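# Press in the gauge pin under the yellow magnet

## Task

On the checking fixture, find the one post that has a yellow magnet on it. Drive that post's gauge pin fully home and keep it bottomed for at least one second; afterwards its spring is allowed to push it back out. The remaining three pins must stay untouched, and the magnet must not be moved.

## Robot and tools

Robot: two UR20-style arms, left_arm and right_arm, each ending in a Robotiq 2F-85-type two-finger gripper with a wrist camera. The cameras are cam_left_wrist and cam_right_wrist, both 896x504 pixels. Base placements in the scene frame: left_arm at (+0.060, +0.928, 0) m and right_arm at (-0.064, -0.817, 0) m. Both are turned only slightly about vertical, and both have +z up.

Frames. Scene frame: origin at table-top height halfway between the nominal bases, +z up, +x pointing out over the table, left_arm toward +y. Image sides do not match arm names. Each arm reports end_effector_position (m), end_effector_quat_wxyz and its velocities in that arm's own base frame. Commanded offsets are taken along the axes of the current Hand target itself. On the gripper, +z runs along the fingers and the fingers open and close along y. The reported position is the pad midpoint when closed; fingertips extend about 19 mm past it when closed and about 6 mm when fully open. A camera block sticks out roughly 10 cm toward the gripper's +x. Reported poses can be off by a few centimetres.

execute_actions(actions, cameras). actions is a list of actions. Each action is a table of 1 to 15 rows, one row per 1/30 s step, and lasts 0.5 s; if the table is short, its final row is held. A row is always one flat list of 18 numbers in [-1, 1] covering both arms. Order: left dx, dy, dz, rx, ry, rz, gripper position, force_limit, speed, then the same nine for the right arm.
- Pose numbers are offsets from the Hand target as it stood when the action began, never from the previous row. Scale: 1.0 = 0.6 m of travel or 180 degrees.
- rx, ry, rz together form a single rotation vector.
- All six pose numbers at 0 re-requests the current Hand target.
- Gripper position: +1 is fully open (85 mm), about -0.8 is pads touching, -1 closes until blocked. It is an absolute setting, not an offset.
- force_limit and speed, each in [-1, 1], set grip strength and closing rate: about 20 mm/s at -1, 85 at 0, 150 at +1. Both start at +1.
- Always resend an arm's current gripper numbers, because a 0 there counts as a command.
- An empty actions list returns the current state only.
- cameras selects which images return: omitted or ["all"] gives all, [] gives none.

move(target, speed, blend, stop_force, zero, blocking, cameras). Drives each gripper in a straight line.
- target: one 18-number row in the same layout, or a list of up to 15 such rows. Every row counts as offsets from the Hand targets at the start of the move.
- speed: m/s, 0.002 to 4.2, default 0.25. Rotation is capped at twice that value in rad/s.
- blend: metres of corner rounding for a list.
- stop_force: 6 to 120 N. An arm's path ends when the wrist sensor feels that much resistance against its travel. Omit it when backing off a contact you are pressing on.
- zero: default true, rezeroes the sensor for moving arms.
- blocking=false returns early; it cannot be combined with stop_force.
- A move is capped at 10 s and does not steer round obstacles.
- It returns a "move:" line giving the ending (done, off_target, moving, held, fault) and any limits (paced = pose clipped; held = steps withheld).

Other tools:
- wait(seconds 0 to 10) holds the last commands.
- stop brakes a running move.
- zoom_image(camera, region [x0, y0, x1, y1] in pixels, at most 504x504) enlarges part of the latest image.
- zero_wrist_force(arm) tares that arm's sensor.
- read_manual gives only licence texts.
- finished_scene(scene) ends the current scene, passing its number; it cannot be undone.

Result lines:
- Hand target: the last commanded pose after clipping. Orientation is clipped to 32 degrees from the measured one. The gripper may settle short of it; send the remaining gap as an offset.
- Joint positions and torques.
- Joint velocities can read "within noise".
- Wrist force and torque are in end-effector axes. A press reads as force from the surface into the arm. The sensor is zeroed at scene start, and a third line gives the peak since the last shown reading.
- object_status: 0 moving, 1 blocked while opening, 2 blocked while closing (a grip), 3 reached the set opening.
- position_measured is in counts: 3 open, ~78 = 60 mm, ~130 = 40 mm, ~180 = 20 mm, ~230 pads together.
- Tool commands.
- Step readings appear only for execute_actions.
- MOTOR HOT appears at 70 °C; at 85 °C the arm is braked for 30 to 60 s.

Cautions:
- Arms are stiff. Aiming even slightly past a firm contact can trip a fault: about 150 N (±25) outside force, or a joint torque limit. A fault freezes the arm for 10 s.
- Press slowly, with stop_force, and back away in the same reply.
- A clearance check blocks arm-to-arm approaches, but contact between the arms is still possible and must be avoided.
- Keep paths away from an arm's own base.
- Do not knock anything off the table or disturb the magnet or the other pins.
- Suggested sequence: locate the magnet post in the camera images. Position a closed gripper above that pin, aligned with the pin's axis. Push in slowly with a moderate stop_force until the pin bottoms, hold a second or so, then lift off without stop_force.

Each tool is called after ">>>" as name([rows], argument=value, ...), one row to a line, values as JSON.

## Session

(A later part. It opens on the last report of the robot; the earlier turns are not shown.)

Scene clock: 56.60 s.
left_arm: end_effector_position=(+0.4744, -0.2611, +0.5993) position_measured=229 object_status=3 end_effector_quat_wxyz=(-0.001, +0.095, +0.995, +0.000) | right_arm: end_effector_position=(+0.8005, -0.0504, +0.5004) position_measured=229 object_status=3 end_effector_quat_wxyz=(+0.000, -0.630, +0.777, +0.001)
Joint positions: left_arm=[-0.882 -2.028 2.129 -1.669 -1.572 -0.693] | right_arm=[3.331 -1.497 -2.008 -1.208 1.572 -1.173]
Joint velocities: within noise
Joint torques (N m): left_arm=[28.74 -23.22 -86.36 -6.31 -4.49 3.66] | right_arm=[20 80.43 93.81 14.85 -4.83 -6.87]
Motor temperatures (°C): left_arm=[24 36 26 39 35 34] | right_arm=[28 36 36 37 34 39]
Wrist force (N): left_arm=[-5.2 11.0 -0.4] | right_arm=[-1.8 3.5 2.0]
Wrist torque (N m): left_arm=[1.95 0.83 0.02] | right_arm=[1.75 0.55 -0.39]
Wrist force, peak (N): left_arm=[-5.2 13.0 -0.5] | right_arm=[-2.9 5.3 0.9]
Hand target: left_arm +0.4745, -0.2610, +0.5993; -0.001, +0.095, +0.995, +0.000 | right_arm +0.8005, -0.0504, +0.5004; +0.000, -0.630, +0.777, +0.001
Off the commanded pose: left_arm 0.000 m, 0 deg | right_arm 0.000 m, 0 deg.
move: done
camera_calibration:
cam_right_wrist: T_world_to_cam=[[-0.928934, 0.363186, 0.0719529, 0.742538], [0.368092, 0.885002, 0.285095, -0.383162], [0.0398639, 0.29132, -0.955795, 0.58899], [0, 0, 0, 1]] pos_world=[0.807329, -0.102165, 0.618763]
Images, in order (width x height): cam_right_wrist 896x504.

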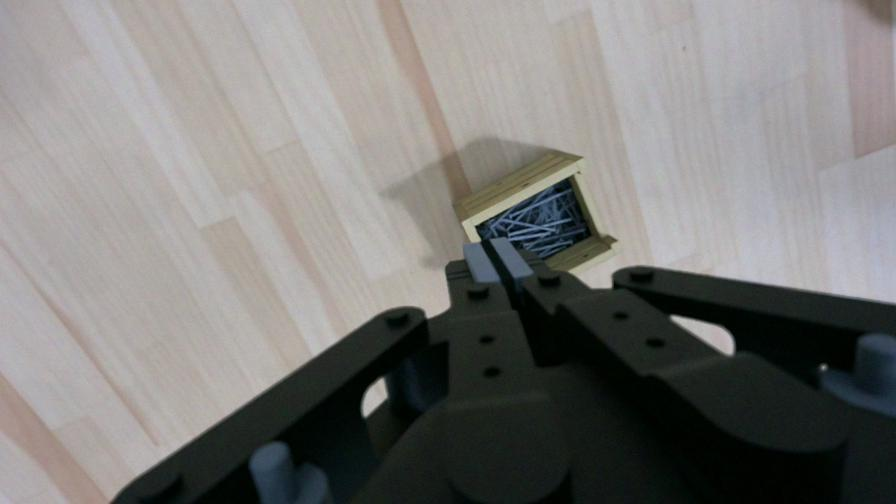

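>>> move(target=[0,0,0,0,0,0,-0.8,1,1,-0.855,0.793,0.05,0,0,0,-0.8,1,1], speed=0.5, cameras=["cam_right_wrist","cam_left_wrist"])

>>> zoom_image(camera="cam_right_wrist", region=[350, 100, 650, 300])

Scene clock: 59.10 s.
left_arm: end_effector_position=(+0.4745, -0.2610, +0.5993) position_measured=229 object_status=3 end_effector_quat_wxyz=(-0.001, +0.095, +0.995, +0.000) | right_arm: end_effector_position=(+0.4408, +0.5497, +0.4716) position_measured=229 object_status=3 end_effector_quat_wxyz=(+0.000, -0.630, +0.777, +0.001)
Joint positions: left_arm=[-0.882 -2.028 2.129 -1.669 -1.572 -0.692] | right_arm=[4.325 -1.385 -2.144 -1.182 1.572 -0.179]
Joint velocities: within noise
Joint torques (N m): left_arm=[16.17 -19.1 -109.94 -10.45 -3.69 2.65] | right_arm=[31.58 25.93 112.03 15.67 -4.59 4.44]
Motor temperatures (°C): left_arm=[24 36 26 39 35 34] | right_arm=[28 36 36 37 34 39]
Wrist force (N): left_arm=[-5.1 11.0 -0.6] | right_arm=[-1.5 3.1 2.1]
Wrist torque (N m): left_arm=[1.95 0.83 0.02] | right_arm=[1.62 0.41 -0.45]
Wrist force, peak (N): left_arm=[-5.5 11.2 -0.8] | right_arm=[-5.1 6.6 2.2]
Hand target: left_arm +0.4745, -0.2610, +0.5993; -0.001, +0.095, +0.995, +0.000 | right_arm +0.4407, +0.5498, +0.4716; +0.000, -0.630, +0.777, +0.001
Off the commanded pose: left_arm 0.000 m, 0 deg | right_arm 0.000 m, 0 deg.
move: done
camera_calibration:
cam_left_wrist: T_world_to_cam=[[0.31349, 0.949583, 0.00413303, 0.113517], [0.901366, -0.298936, 0.313333, -0.670255], [0.298771, -0.0945013, -0.949634, 0.528766], [0, 0, 0, 1]] pos_world=[0.410579, -0.258188, 0.711678]
cam_right_wrist: T_world_to_cam=[[-0.929031, 0.362989, 0.07169, 0.192814], [0.367825, 0.885082, 0.285192, -0.773644], [0.0400702, 0.291322, -0.955786, 0.400978], [0, 0, 0, 1]] pos_world=[0.447628, 0.497936, 0.590063]

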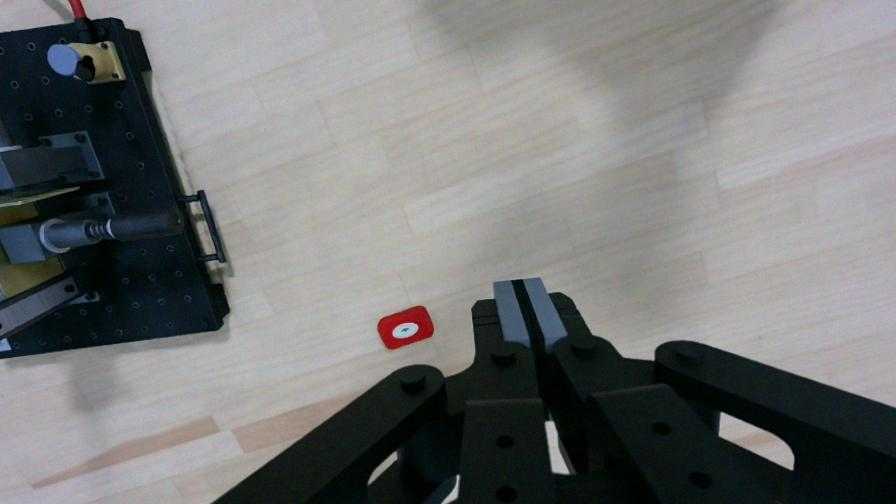

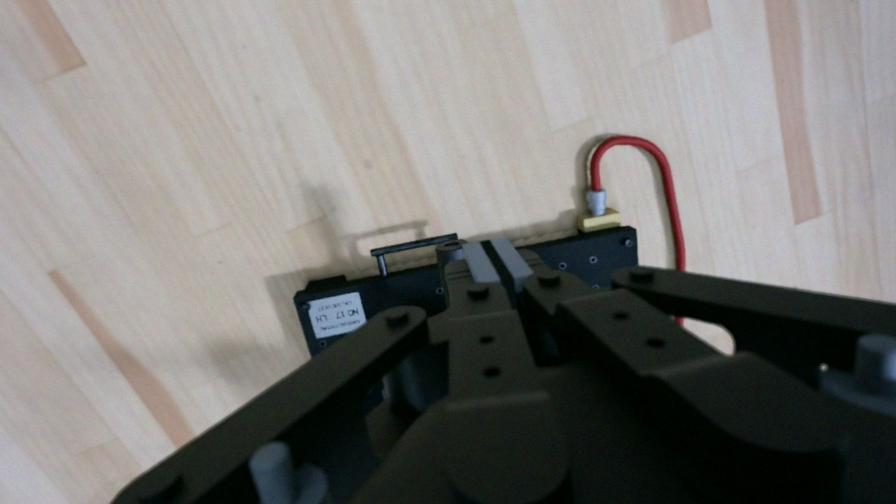

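Scaled by 1.680 from the camera's 896x504 image, which has a finer 1280x720 frame.

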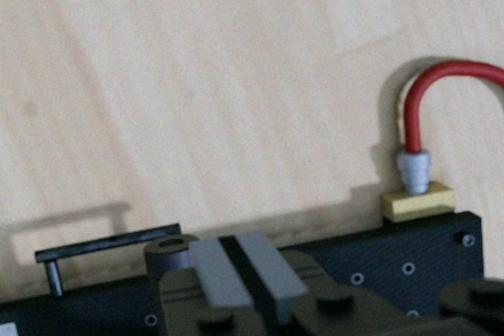

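>>> finished_scene(scene=1)

The scene is finished: the task was done.


## Next scene

The same job, from a new start.

>>> execute_actions(actions=[])

Scene clock: 0.00 s.
left_arm: end_effector_position=(+1.6020, +0.5513, +0.3701) position_measured=3 object_status=3 end_effector_quat_wxyz=(-0.049, +0.940, +0.190, +0.279) | right_arm: end_effector_position=(+0.4481, +0.4679, +0.3319) position_measured=3 object_status=3 end_effector_quat_wxyz=(-0.272, +0.502, +0.649, +0.503)
Joint positions: left_arm=[0.193 -0.686 0.985 -2.439 -1.472 -3.319] | right_arm=[4.007 -1.969 -2.772 1.193 2.076 2.519]
Joint velocities: within noise
Joint torques (N m): no reading
Motor temperatures (°C): left_arm=[24 35 26 38 34 34] | right_arm=[28 35 36 37 34 38]
Wrist force (N): no reading
Wrist torque (N m): no reading
Wrist force, peak (N): no reading
Hand target: left_arm +1.6020, +0.5513, +0.3701; -0.049, +0.940, +0.190, +0.279 | right_arm +0.4481, +0.4679, +0.3319; -0.272, +0.502, +0.649, +0.503
Tool commands: left_gripper/position=+1.0 left_gripper/force_limit=+1.0 left_gripper/speed=+1.0 right_gripper/position=+1.0 right_gripper/force_limit=+1.0 right_gripper/speed=+1.0
camera_calibration:
cam_left_wrist: T_world_to_cam=[[0.280319, -0.958405, -0.0536817, 0.116011], [-0.933413, -0.259108, -0.248199, 1.75322], [0.223966, 0.119682, -0.967221, 0.0591923], [0, 0, 0, 1]] pos_world=[1.5907, 0.558373, 0.498626]
cam_right_wrist: T_world_to_cam=[[0.956613, -0.13676, 0.257272, -0.433465], [0.120637, -0.61784, -0.776995, 0.502422], [0.265214, 0.774319, -0.574535, -0.162484], [0, 0, 0, 1]] pos_world=[0.39714, 0.37695, 0.408545]

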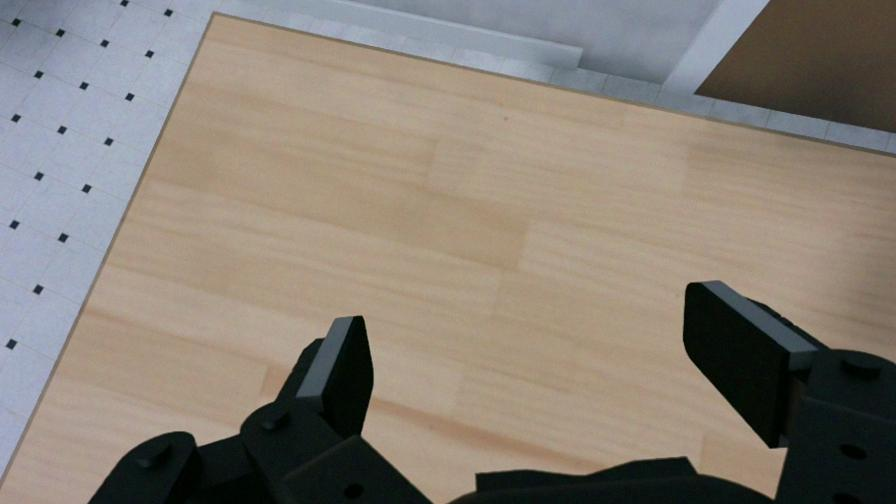

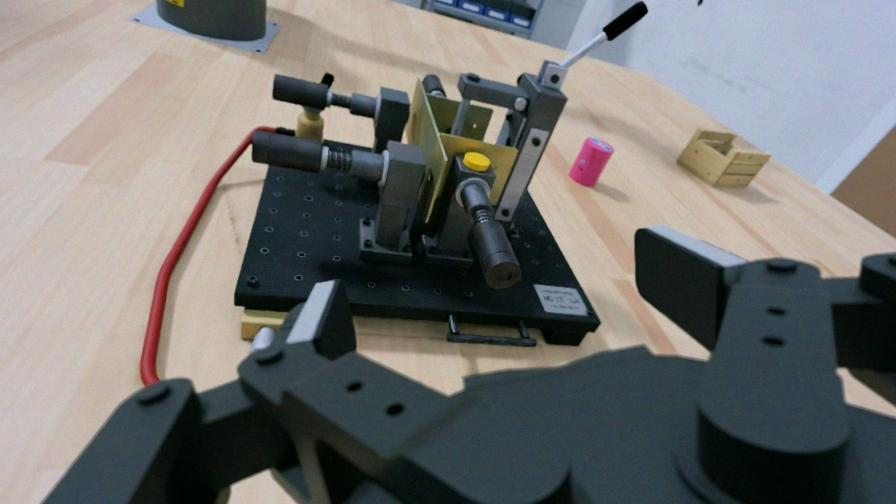

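>>> move(target=[0,0,0,0,0,0,1,1,1,-0.0625,0.143,0.301,0.1206,-0.369,0.056,-0.8,1,1], speed=0.6, cameras=["cam_right_wrist"])

Scene clock: 4.87 s.
left_arm: end_effector_position=(+1.6020, +0.5513, +0.3701) position_measured=3 object_status=3 end_effector_quat_wxyz=(-0.049, +0.940, +0.190, +0.279) | right_arm: end_effector_position=(+0.5680, +0.6200, +0.2696) position_measured=229 object_status=3 end_effector_quat_wxyz=(+0.000, +0.688, +0.725, +0.000)
Joint positions: left_arm=[0.193 -0.686 0.985 -2.439 -1.472 -3.319] | right_arm=[4.212 -1.702 -2.166 -0.845 1.571 2.589]
Joint velocities: within noise
Joint torques (N m): left_arm=[4.89 -281.3 -105.45 -11.41 2.21 0.23] | right_arm=[18.12 76.2 100.86 5.96 -3.72 5.3]
Motor temperatures (°C): left_arm=[24 35 26 38 34 34] | right_arm=[28 35 36 37 34 38]
Wrist force (N): left_arm=[0.2 -0.1 -0.1] | right_arm=[-0.2 2.7 0.5]
Wrist torque (N m): left_arm=[0.00 -0.02 0.00] | right_arm=[1.18 0.28 -0.71]
Wrist force, peak (N): left_arm=[0.7 -0.5 -0.3] | right_arm=[2.0 4.0 1.2]
Hand target: left_arm +1.6020, +0.5513, +0.3701; -0.049, +0.940, +0.190, +0.279 | right_arm +0.5680, +0.6200, +0.2696; +0.000, +0.688, +0.725, -0.001
Off the commanded pose: left_arm 0.000 m, 0 deg | right_arm 0.000 m, 0 deg.
move: done
camera_calibration:
cam_right_wrist: T_world_to_cam=[[0.991243, -0.111867, 0.0701634, -0.495891], [-0.127389, -0.950016, 0.28503, 0.594008], [0.0347711, -0.291472, -0.955947, 0.546764], [0, 0, 0, 1]] pos_world=[0.548207, 0.66821, 0.388161]
Images, in order (width x height): cam_right_wrist 896x504.

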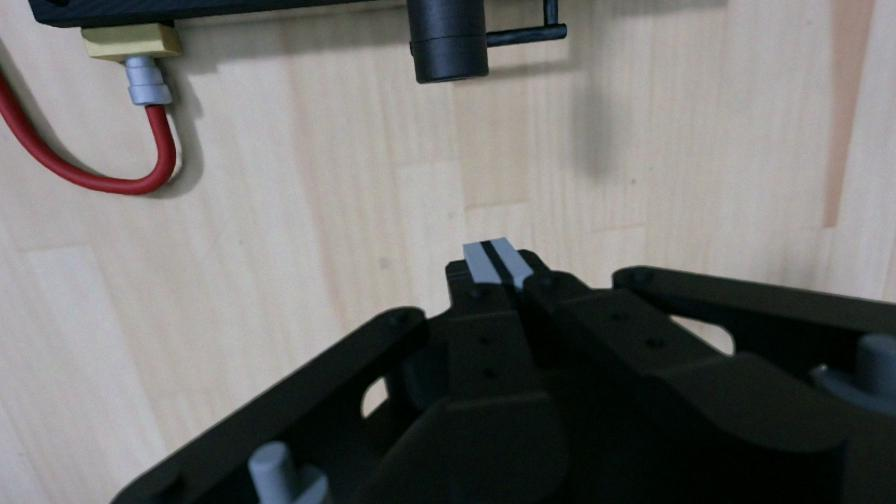

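>>> move(target=[0,0,0,0,0,0,1,1,1,0.042,0.009,0.208,0,0,0,-0.8,1,1], speed=0.3, cameras=[])

>>> move([
  [0,0,0,0,0,0,1,1,1,0.02,0,0,0,0,0,-0.8,1,1],
  [0,0,0,0,0,0,1,1,1,0.067,0,0,0,0,0,-0.8,1,1],
  [0,0,0,0,0,0,1,1,1,0.125,0,0,0,0,0,-0.8,1,1],
], speed=[0.1,0.03,0.012], stop_force=30, cameras=["cam_right_wrist"])

Scene clock: 6.73 s.
left_arm: end_effector_position=(+1.6020, +0.5513, +0.3701) position_measured=3 object_status=3 end_effector_quat_wxyz=(-0.049, +0.940, +0.190, +0.279) | right_arm: end_effector_position=(+0.5720, +0.6453, +0.1450) position_measured=229 object_status=3 end_effector_quat_wxyz=(+0.000, +0.688, +0.725, -0.001)
Joint positions: left_arm=[0.193 -0.686 0.985 -2.439 -1.472 -3.319] | right_arm=[4.222 -1.854 -2.212 -0.647 1.571 2.599]
Joint velocities: within noise
Joint torques (N m): left_arm=[-1.06 -279.33 -108.77 -11.34 3.23 0.5] | right_arm=[20.6 103.11 55.97 14.61 1.71 5.41]
Motor temperatures (°C): left_arm=[24 35 26 38 34 34] | right_arm=[28 35 36 37 34 38]
Wrist force (N): left_arm=[0.4 0.0 -0.2] | right_arm=[-1.0 2.6 0.8]
Wrist torque (N m): left_arm=[0.02 -0.05 -0.01] | right_arm=[1.38 0.38 -0.68]
Wrist force, peak (N): left_arm=[0.7 -0.2 -0.3] | right_arm=[-0.7 2.6 3.9]
Hand target: left_arm +1.6020, +0.5513, +0.3701; -0.049, +0.940, +0.190, +0.279 | right_arm +0.5720, +0.6454, +0.1448; +0.000, +0.688, +0.725, -0.001
Off the commanded pose: left_arm 0.000 m, 0 deg | right_arm 0.000 m, 0 deg.
move: done
No camera images: "cameras" was empty.

Scene clock: 9.37 s.
left_arm: end_effector_position=(+1.6020, +0.5513, +0.3701) position_measured=3 object_status=3 end_effector_quat_wxyz=(-0.049, +0.940, +0.190, +0.279) | right_arm: end_effector_position=(+0.5698, +0.6876, +0.1448) position_measured=229 object_status=3 end_effector_quat_wxyz=(+0.000, +0.688, +0.725, -0.001)
Joint positions: left_arm=[0.193 -0.686 0.985 -2.439 -1.472 -3.319] | right_arm=[4.247 -1.882 -2.17 -0.662 1.571 2.624]
Joint velocities: within noise
Joint torques (N m): left_arm=[5.71 -283.22 -110.72 -11.53 3.49 1.41] | right_arm=[-5.78 151.8 80.89 19.5 6.56 -6.8]
Motor temperatures (°C): left_arm=[24 35 26 38 34 34] | right_arm=[28 35 36 37 34 38]
Wrist force (N): left_arm=[-0.1 0.1 0.1] | right_arm=[-20.6 -0.9 5.3]
Wrist torque (N m): left_arm=[0.02 0.04 0.00] | right_arm=[1.26 0.94 -0.51]
Wrist force, peak (N): left_arm=[0.5 -0.2 -0.5] | right_arm=[-59.4 2.3 -8.1]
Hand target: left_arm +1.6020, +0.5513, +0.3701; -0.049, +0.940, +0.190, +0.279 | right_arm +0.5698, +0.6876, +0.1448; +0.000, +0.688, +0.725, -0.001 (not the last commanded pose)
Off the commanded pose: left_arm 0.000 m, 0 deg | right_arm 0.033 m, 0 deg.
move: contact (right_arm); path passed 2 of 3 targets
camera_calibration:
cam_right_wrist: T_world_to_cam=[[0.991258, -0.111803, 0.0700504, -0.481375], [-0.127299, -0.949994, 0.285141, 0.693964], [0.0346679, -0.291566, -0.955922, 0.447127], [0, 0, 0, 1]] pos_world=[0.550007, 0.73581, 0.263262]
Images, in order (width x height): cam_right_wrist 896x504.

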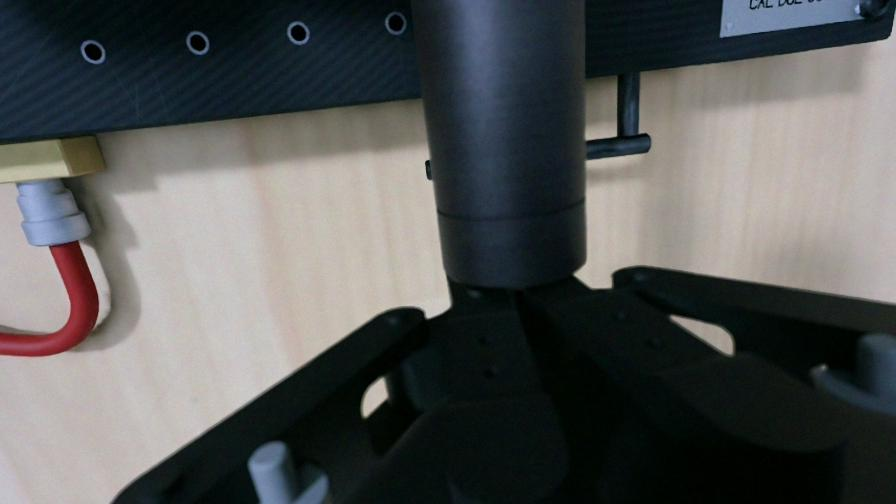

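>>> move(target=[0,0,0,0,0,0,1,1,1,0.03,0,0,0,0,0,-0.8,1,1], speed=0.008, stop_force=20, cameras=[])

>>> wait(seconds=1.2, cameras=["cam_right_wrist"])

Scene clock: 10.30 s.
left_arm: end_effector_position=(+1.6020, +0.5513, +0.3701) position_measured=3 object_status=3 end_effector_quat_wxyz=(-0.049, +0.940, +0.190, +0.279) | right_arm: end_effector_position=(+0.5698, +0.6878, +0.1448) position_measured=229 object_status=3 end_effector_quat_wxyz=(+0.000, +0.688, +0.725, -0.001)
Joint positions: left_arm=[0.193 -0.686 0.985 -2.439 -1.472 -3.319] | right_arm=[4.248 -1.882 -2.169 -0.662 1.571 2.624]
Joint velocities: within noise
Joint torques (N m): left_arm=[4.84 -283.38 -112.08 -11.27 3.35 2.03] | right_arm=[6.69 144.64 89.61 25.42 6.77 -1.09]
Motor temperatures (°C): left_arm=[24 35 26 38 34 34] | right_arm=[28 35 36 37 34 38]
Wrist force (N): left_arm=[0.7 -0.3 -0.3] | right_arm=[-46.8 0.2 -8.1]
Wrist torque (N m): left_arm=[-0.04 -0.11 -0.01] | right_arm=[1.19 1.86 -0.23]
Wrist force, peak (N): left_arm=[0.7 -0.3 -0.3] | right_arm=[-54.5 -3.6 -9.2]
Hand target: left_arm +1.6020, +0.5513, +0.3701; -0.049, +0.940, +0.190, +0.279 | right_arm +0.5698, +0.6878, +0.1448; +0.000, +0.688, +0.725, -0.001 (not the last commanded pose)
Off the commanded pose: left_arm 0.000 m, 0 deg | right_arm 0.018 m, 0 deg.
move: contact (right_arm)
No camera images: "cameras" was empty.

Scene clock: 11.50 s.
left_arm: end_effector_position=(+1.6020, +0.5513, +0.3701) position_measured=3 object_status=3 end_effector_quat_wxyz=(-0.049, +0.940, +0.190, +0.279) | right_arm: end_effector_position=(+0.5698, +0.6878, +0.1448) position_measured=229 object_status=3 end_effector_quat_wxyz=(+0.000, +0.688, +0.725, -0.001)
Joint positions: left_arm=[0.193 -0.686 0.985 -2.439 -1.472 -3.319] | right_arm=[4.248 -1.882 -2.169 -0.662 1.571 2.624]
Joint velocities: within noise
Joint torques (N m): left_arm=[7.49 -283.59 -110.74 -11.33 3.48 2.09] | right_arm=[1.61 148.88 89.4 21.8 7.49 -6.78]
Motor temperatures (°C): left_arm=[24 35 26 38 34 34] | right_arm=[28 35 36 37 34 38]
Wrist force (N): left_arm=[0.3 -0.3 0.0] | right_arm=[-40.3 1.0 -3.6]
Wrist torque (N m): left_arm=[-0.04 -0.03 0.00] | right_arm=[1.24 1.56 -0.28]
Wrist force, peak (N): left_arm=[0.6 -0.2 0.2] | right_arm=[-46.3 0.5 -8.0]
Hand target: left_arm +1.6020, +0.5513, +0.3701; -0.049, +0.940, +0.190, +0.279 | right_arm +0.5698, +0.6878, +0.1448; +0.000, +0.688, +0.725, -0.001 (not the last commanded pose)
Tool commands: left_gripper/position=+1.0 left_gripper/force_limit=+1.0 left_gripper/speed=+1.0 right_gripper/position=-0.8 right_gripper/force_limit=+1.0 right_gripper/speed=+1.0
Off the commanded pose: left_arm 0.000 m, 0 deg | right_arm 0.018 m, 0 deg.
wait: 1.20 s; at rest by 0.17 s
camera_calibration:
cam_right_wrist: T_world_to_cam=[[0.991255, -0.111772, 0.0701446, -0.481398], [-0.127297, -0.949998, 0.285129, 0.694159], [0.0347676, -0.291565, -0.955919, 0.447129], [0, 0, 0, 1]] pos_world=[0.550007, 0.73601, 0.263262]
Images, in order (width x height): cam_right_wrist 896x504.

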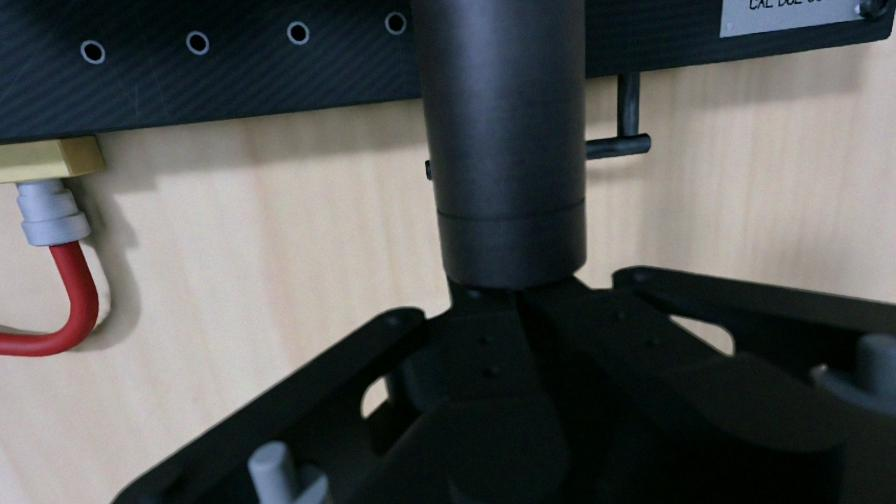

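>>> finished_scene(scene=2)

The scene is finished: the task was done.


## Next scene

The same job, from a new start.

>>> execute_actions(actions=[])

Scene clock: 0.00 s.
left_arm: end_effector_position=(+0.3071, -0.4220, +0.1602) position_measured=3 object_status=3 end_effector_quat_wxyz=(+0.066, +0.956, -0.074, +0.275) | right_arm: end_effector_position=(+0.4900, -0.3027, +0.2369) position_measured=3 object_status=3 end_effector_quat_wxyz=(+0.548, -0.467, -0.511, -0.471)
Joint positions: left_arm=[-1.763 -1.739 2.857 -2.766 -1.003 1.555] | right_arm=[2.511 -2.074 -2.06 -2.212 2.389 -0.015]
Joint velocities: within noise
Joint torques (N m): no reading
Motor temperatures (°C): left_arm=[24 35 26 38 34 33] | right_arm=[28 35 35 36 33 38]
Wrist force (N): no reading
Wrist torque (N m): no reading
Wrist force, peak (N): no reading
Hand target: left_arm +0.3071, -0.4220, +0.1602; +0.066, +0.956, -0.074, +0.275 | right_arm +0.4900, -0.3027, +0.2369; +0.548, -0.467, -0.511, -0.471
Tool commands: left_gripper/position=+1.0 left_gripper/force_limit=+1.0 left_gripper/speed=+1.0 right_gripper/position=+1.0 right_gripper/force_limit=+1.0 right_gripper/speed=+1.0
camera_calibration:
cam_left_wrist: T_world_to_cam=[[-0.285835, -0.958093, 0.0188626, -0.30276], [-0.929607, 0.27245, -0.248197, 0.463413], [0.232657, -0.0884782, -0.968526, 0.172428], [0, 0, 0, 1]] pos_world=[0.304136, -0.401073, 0.28773]
cam_right_wrist: T_world_to_cam=[[0.978979, 0.0562001, -0.196068, -0.399553], [-0.174505, -0.266853, -0.947807, 0.238768], [-0.105588, 0.962097, -0.251436, 0.530477], [0, 0, 0, 1]] pos_world=[0.488832, -0.424199, 0.281347]

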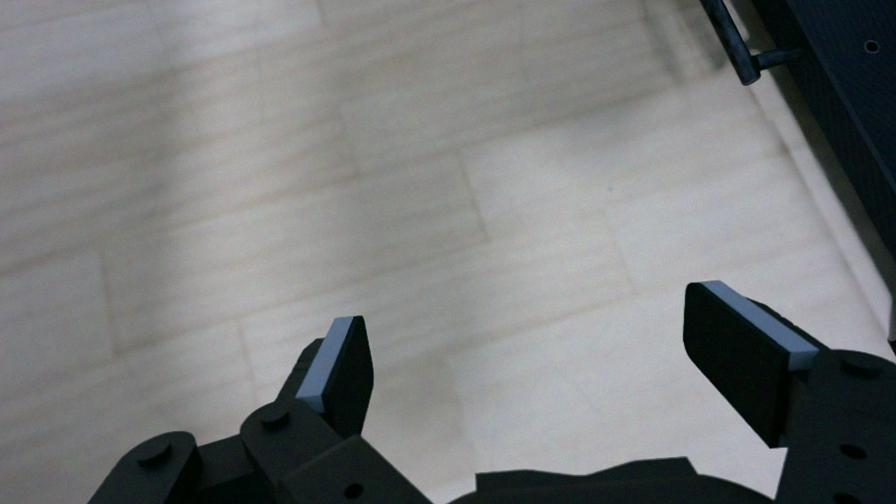

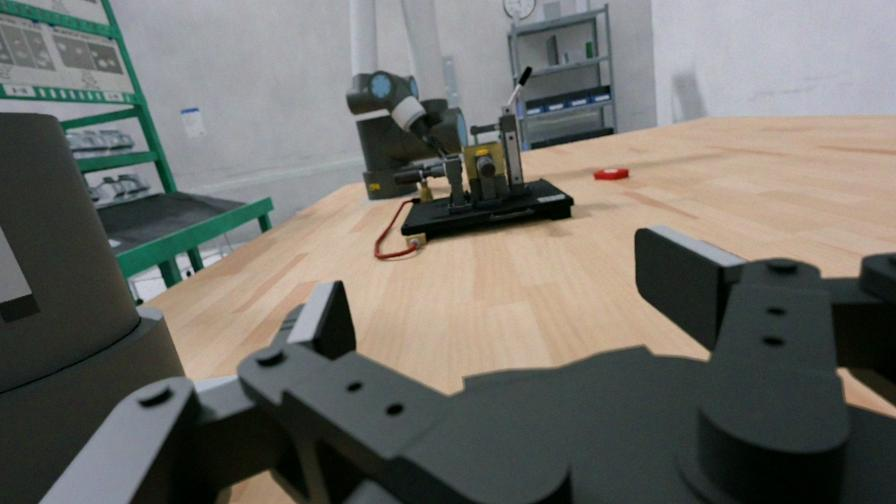

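>>> zoom_image(camera="cam_right_wrist", region=[360, 60, 640, 260])

Scaled by 1.800 from the camera's 896x504 image, which has a finer 1280x720 frame.

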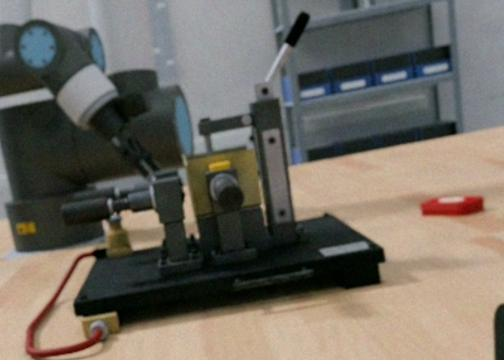

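>>> move(target=[0,0,0,0,0,0,1,1,1,0.128,0.3,0.725,-0.0186,-0.5132,0.0028,-0.8,1,1], speed=0.7, cameras=[])

>>> move(target=[0,0,0,0,0,0,1,1,1,0.846,-0.126,0.067,0,0,0,-0.8,1,1], speed=0.5, cameras=["cam_right_wrist"])

Scene clock: 3.43 s.
left_arm: end_effector_position=(+0.3071, -0.4220, +0.1602) position_measured=3 object_status=3 end_effector_quat_wxyz=(+0.066, +0.956, -0.074, +0.275) | right_arm: end_effector_position=(+0.6189, +0.1476, +0.3267) position_measured=229 object_status=3 end_effector_quat_wxyz=(+0.000, +0.679, +0.734, +0.000)
Joint positions: left_arm=[-1.763 -1.739 2.857 -2.766 -1.003 1.555] | right_arm=[3.697 -1.396 -2.363 -0.953 1.571 2.047]
Joint velocities: within noise
Joint torques (N m): left_arm=[1.58 -13.42 -59.11 -9.19 3.47 -0.72] | right_arm=[23.93 18.68 104.03 5.63 -3.7 6.44]
Motor temperatures (°C): left_arm=[24 35 26 38 34 33] | right_arm=[28 35 35 36 33 38]
Wrist force (N): left_arm=[-0.1 -0.1 0.1] | right_arm=[-0.4 3.1 2.1]
Wrist torque (N m): left_arm=[-0.01 0.02 0.01] | right_arm=[1.47 0.03 -0.58]
Wrist force, peak (N): left_arm=[0.1 -0.4 -0.4] | right_arm=[5.1 3.4 2.2]
Hand target: left_arm +0.3071, -0.4220, +0.1602; +0.066, +0.956, -0.074, +0.275 | right_arm +0.6189, +0.1477, +0.3267; +0.000, +0.679, +0.734, +0.000
Off the commanded pose: left_arm 0.000 m, 0 deg | right_arm 0.000 m, 0 deg.
move: done
No camera images: "cameras" was empty.

Scene clock: 5.17 s.
left_arm: end_effector_position=(+0.3071, -0.4220, +0.1602) position_measured=3 object_status=3 end_effector_quat_wxyz=(+0.066, +0.956, -0.074, +0.275) | right_arm: end_effector_position=(+0.5036, +0.6475, +0.2866) position_measured=229 object_status=3 end_effector_quat_wxyz=(+0.000, +0.679, +0.734, +0.000)
Joint positions: left_arm=[-1.763 -1.739 2.857 -2.766 -1.003 1.555] | right_arm=[4.299 -1.664 -2.181 -0.867 1.571 2.649]
Joint velocities: within noise
Joint torques (N m): left_arm=[4.52 -14.32 -58.35 -8.24 4.34 -1.17] | right_arm=[21.36 68.72 97.93 14.69 -4.03 6.26]
Motor temperatures (°C): left_arm=[24 35 26 38 34 33] | right_arm=[28 35 35 36 33 38]
Wrist force (N): left_arm=[-0.1 0.1 0.0] | right_arm=[-0.1 2.6 1.6]
Wrist torque (N m): left_arm=[0.03 0.02 0.00] | right_arm=[1.55 0.04 -0.54]
Wrist force, peak (N): left_arm=[-0.1 -0.5 -0.3] | right_arm=[-5.0 3.6 2.1]
Hand target: left_arm +0.3071, -0.4220, +0.1602; +0.066, +0.956, -0.074, +0.275 | right_arm +0.5036, +0.6477, +0.2866; +0.000, +0.679, +0.734, +0.000
Off the commanded pose: left_arm 0.000 m, 0 deg | right_arm 0.000 m, 0 deg.
move: done
camera_calibration:
cam_right_wrist: T_world_to_cam=[[0.993809, -0.0856574, 0.0707549, -0.448659], [-0.102383, -0.95338, 0.283873, 0.597007], [0.0431405, -0.28936, -0.956248, 0.567726], [0, 0, 0, 1]] pos_world=[0.482513, 0.695021, 0.405157]
Images, in order (width x height): cam_right_wrist 896x504.

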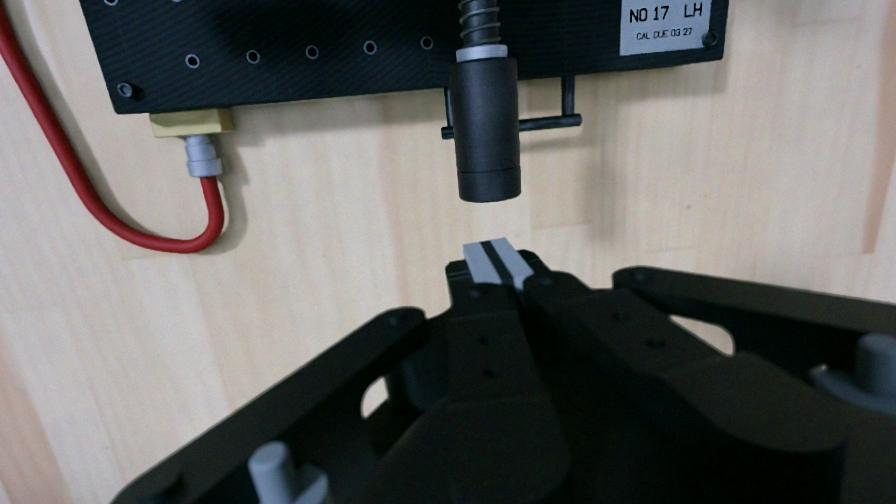

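>>> move([
  [0,0,0,0,0,0,1,1,1,-0.075,0.03,0,0,0,0,-0.8,1,1],
  [0,0,0,0,0,0,1,1,1,-0.075,0.03,0.236,0,0,0,-0.8,1,1],
], speed=0.3, blend=0.03, cameras=["cam_right_wrist"])

>>> move([
  [0,0,0,0,0,0,1,1,1,0.033,0,0,0,0,0,-0.8,1,1],
  [0,0,0,0,0,0,1,1,1,0.06,0,0,0,0,0,-0.8,1,1],
  [0,0,0,0,0,0,1,1,1,0.13,0,0,0,0,0,-0.8,1,1],
], speed=[0.1,0.03,0.012], stop_force=30, cameras=["cam_right_wrist"])

>>> move(target=[0,0,0,0,0,0,1,1,1,0.03,0,0,0,0,0,-0.8,1,1], speed=0.008, stop_force=20, cameras=["cam_right_wrist"])

Scene clock: 7.30 s.
left_arm: end_effector_position=(+0.3071, -0.4220, +0.1602) position_measured=3 object_status=3 end_effector_quat_wxyz=(+0.066, +0.956, -0.074, +0.275) | right_arm: end_effector_position=(+0.5251, +0.6043, +0.1451) position_measured=229 object_status=3 end_effector_quat_wxyz=(+0.000, +0.679, +0.734, +0.000)
Joint positions: left_arm=[-1.763 -1.739 2.857 -2.766 -1.003 1.555] | right_arm=[4.251 -1.798 -2.298 -0.616 1.571 2.601]
Joint velocities: within noise
Joint torques (N m): left_arm=[6.94 -8.5 -60.96 -8.09 3.95 -1.1] | right_arm=[-21.71 82.27 53.31 15.09 4.52 -7.38]
Motor temperatures (°C): left_arm=[24 35 26 38 34 33] | right_arm=[28 35 35 36 33 38]
Wrist force (N): left_arm=[-0.1 -0.1 0.1] | right_arm=[-0.8 2.6 1.9]
Wrist torque (N m): left_arm=[-0.02 0.02 0.00] | right_arm=[1.55 0.11 -0.48]
Wrist force, peak (N): left_arm=[0.4 0.1 -0.4] | right_arm=[-0.5 2.1 5.3]
Hand target: left_arm +0.3071, -0.4220, +0.1602; +0.066, +0.956, -0.074, +0.275 | right_arm +0.5251, +0.6043, +0.1450; +0.000, +0.679, +0.734, +0.000
Off the commanded pose: left_arm 0.000 m, 0 deg | right_arm 0.000 m, 0 deg.
move: done; blend cut to 0.0242 m at target 1
camera_calibration:
cam_right_wrist: T_world_to_cam=[[0.993809, -0.0856574, 0.0707549, -0.463715], [-0.102383, -0.95338, 0.283873, 0.59819], [0.0431405, -0.28936, -0.956248, 0.418989], [0, 0, 0, 1]] pos_world=[0.504013, 0.651821, 0.263657]
Images, in order (width x height): cam_right_wrist 896x504.

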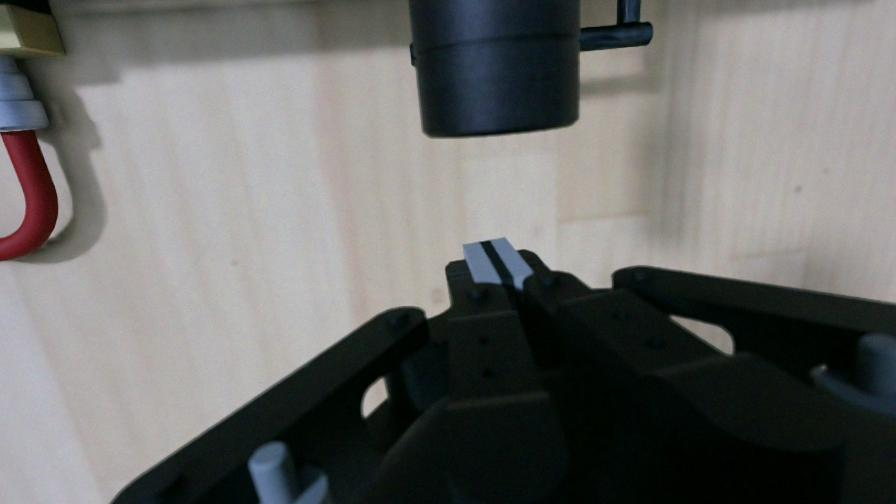

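Scene clock: 10.63 s.
left_arm: end_effector_position=(+0.3071, -0.4220, +0.1602) position_measured=3 object_status=3 end_effector_quat_wxyz=(+0.066, +0.956, -0.074, +0.275) | right_arm: end_effector_position=(+0.5211, +0.6556, +0.1450) position_measured=229 object_status=3 end_effector_quat_wxyz=(+0.000, +0.679, +0.734, +0.000)
Joint positions: left_arm=[-1.763 -1.739 2.857 -2.766 -1.003 1.555] | right_arm=[4.283 -1.832 -2.248 -0.633 1.571 2.634]
Joint velocities: within noise
Joint torques (N m): left_arm=[6.09 -6 -60.37 -7.55 3.32 -1.41] | right_arm=[-6.92 139.9 78.23 20.53 7.38 -7.52]
Motor temperatures (°C): left_arm=[24 35 26 38 34 33] | right_arm=[28 35 35 36 33 38]
Wrist force (N): left_arm=[0.0 -0.3 0.2] | right_arm=[-23.7 0.0 7.9]
Wrist torque (N m): left_arm=[-0.05 0.00 0.00] | right_arm=[1.57 0.82 -0.23]
Wrist force, peak (N): left_arm=[-0.4 0.2 0.1] | right_arm=[-57.6 0.6 -8.3]
Hand target: left_arm +0.3071, -0.4220, +0.1602; +0.066, +0.956, -0.074, +0.275 | right_arm +0.5211, +0.6556, +0.1450; +0.000, +0.679, +0.734, +0.000 (not the last commanded pose)
Off the commanded pose: left_arm 0.000 m, 0 deg | right_arm 0.027 m, 0 deg.
move: contact (right_arm); path passed 2 of 3 targets
camera_calibration:
cam_right_wrist: T_world_to_cam=[[0.993809, -0.0856574, 0.0707549, -0.455338], [-0.102383, -0.95338, 0.283873, 0.646717], [0.0431405, -0.28936, -0.956248, 0.43391], [0, 0, 0, 1]] pos_world=[0.500013, 0.703121, 0.263557]
Images, in order (width x height): cam_right_wrist 896x504.

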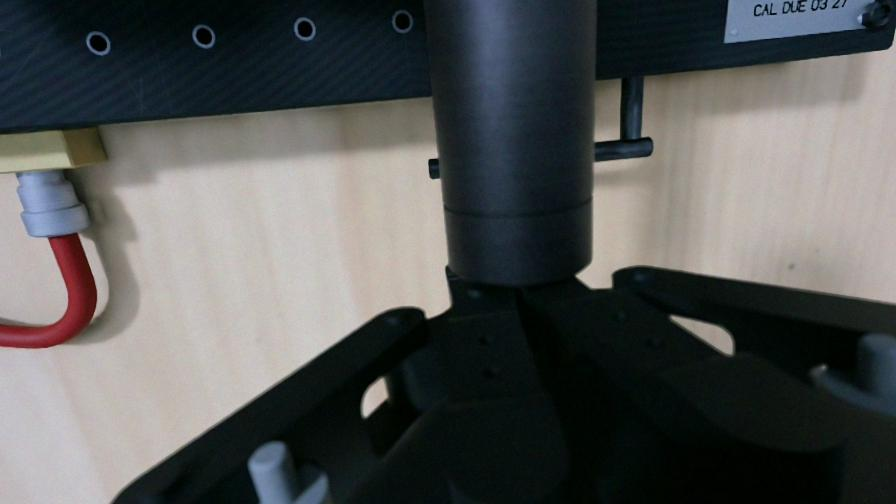

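Scene clock: 11.40 s.
left_arm: end_effector_position=(+0.3071, -0.4220, +0.1602) position_measured=3 object_status=3 end_effector_quat_wxyz=(+0.066, +0.956, -0.074, +0.275) | right_arm: end_effector_position=(+0.5211, +0.6557, +0.1450) position_measured=229 object_status=3 end_effector_quat_wxyz=(+0.000, +0.679, +0.734, +0.000)
Joint positions: left_arm=[-1.763 -1.739 2.857 -2.766 -1.003 1.555] | right_arm=[4.283 -1.832 -2.247 -0.633 1.571 2.634]
Joint velocities: within noise
Joint torques (N m): left_arm=[7.37 -2.6 -62.73 -7.68 4.35 -1.22] | right_arm=[10.7 130.21 91.21 26.35 6.18 0.14]
Motor temperatures (°C): left_arm=[24 35 26 38 34 33] | right_arm=[28 35 35 36 33 38]
Wrist force (N): left_arm=[0.2 -0.2 -0.1] | right_arm=[-51.0 -0.8 -8.2]
Wrist torque (N m): left_arm=[-0.04 -0.03 0.00] | right_arm=[1.41 1.73 0.06]
Wrist force, peak (N): left_arm=[0.5 0.1 -0.3] | right_arm=[-59.9 -4.5 -10.6]
Hand target: left_arm +0.3071, -0.4220, +0.1602; +0.066, +0.956, -0.074, +0.275 | right_arm +0.5211, +0.6557, +0.1450; +0.000, +0.679, +0.734, +0.000 (not the last commanded pose)
Off the commanded pose: left_arm 0.000 m, 0 deg | right_arm 0.018 m, 0 deg.
move: contact (right_arm)
camera_calibration:
cam_right_wrist: T_world_to_cam=[[0.993819, -0.0855631, 0.0707253, -0.455385], [-0.102285, -0.953388, 0.283883, 0.646862], [0.0431388, -0.289362, -0.956247, 0.43397], [0, 0, 0, 1]] pos_world=[0.500014, 0.703321, 0.263557]
Images, in order (width x height): cam_right_wrist 896x504.

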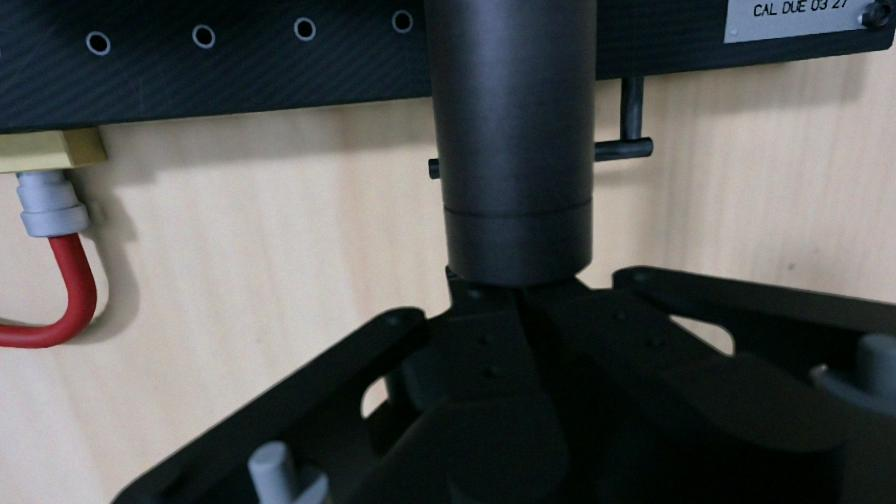

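>>> wait(seconds=1.1, cameras=[])

>>> finished_scene(scene=3)

Scene clock: 12.60 s.
left_arm: end_effector_position=(+0.3071, -0.4220, +0.1602) position_measured=3 object_status=3 end_effector_quat_wxyz=(+0.066, +0.956, -0.074, +0.275) | right_arm: end_effector_position=(+0.5211, +0.6557, +0.1450) position_measured=229 object_status=3 end_effector_quat_wxyz=(+0.000, +0.679, +0.734, +0.000)
Joint positions: left_arm=[-1.763 -1.739 2.857 -2.766 -1.003 1.555] | right_arm=[4.283 -1.832 -2.247 -0.633 1.571 2.634]
Joint velocities: within noise
Joint torques (N m): left_arm=[11.54 -7.66 -63.64 -7.27 4.11 -1.02] | right_arm=[6.04 132.75 90.62 22.67 5.44 -6.71]
Motor temperatures (°C): left_arm=[24 35 26 38 33 33] | right_arm=[28 35 35 36 33 38]
Wrist force (N): left_arm=[-0.1 -0.1 0.2] | right_arm=[-45.2 -0.8 -3.5]
Wrist torque (N m): left_arm=[-0.01 0.03 0.00] | right_arm=[1.44 1.51 -0.01]
Wrist force, peak (N): left_arm=[0.2 -0.1 -0.5] | right_arm=[-50.5 -0.8 -7.4]
Hand target: left_arm +0.3071, -0.4220, +0.1602; +0.066, +0.956, -0.074, +0.275 | right_arm +0.5211, +0.6557, +0.1450; +0.000, +0.679, +0.734, +0.000 (not the last commanded pose)
Tool commands: left_gripper/position=+1.0 left_gripper/force_limit=+1.0 left_gripper/speed=+1.0 right_gripper/position=-0.8 right_gripper/force_limit=+1.0 right_gripper/speed=+1.0
Off the commanded pose: left_arm 0.000 m, 0 deg | right_arm 0.018 m, 0 deg.
wait: 1.10 s; at rest by 0.07 s
No camera images: "cameras" was empty.

The scene is finished: the task was done.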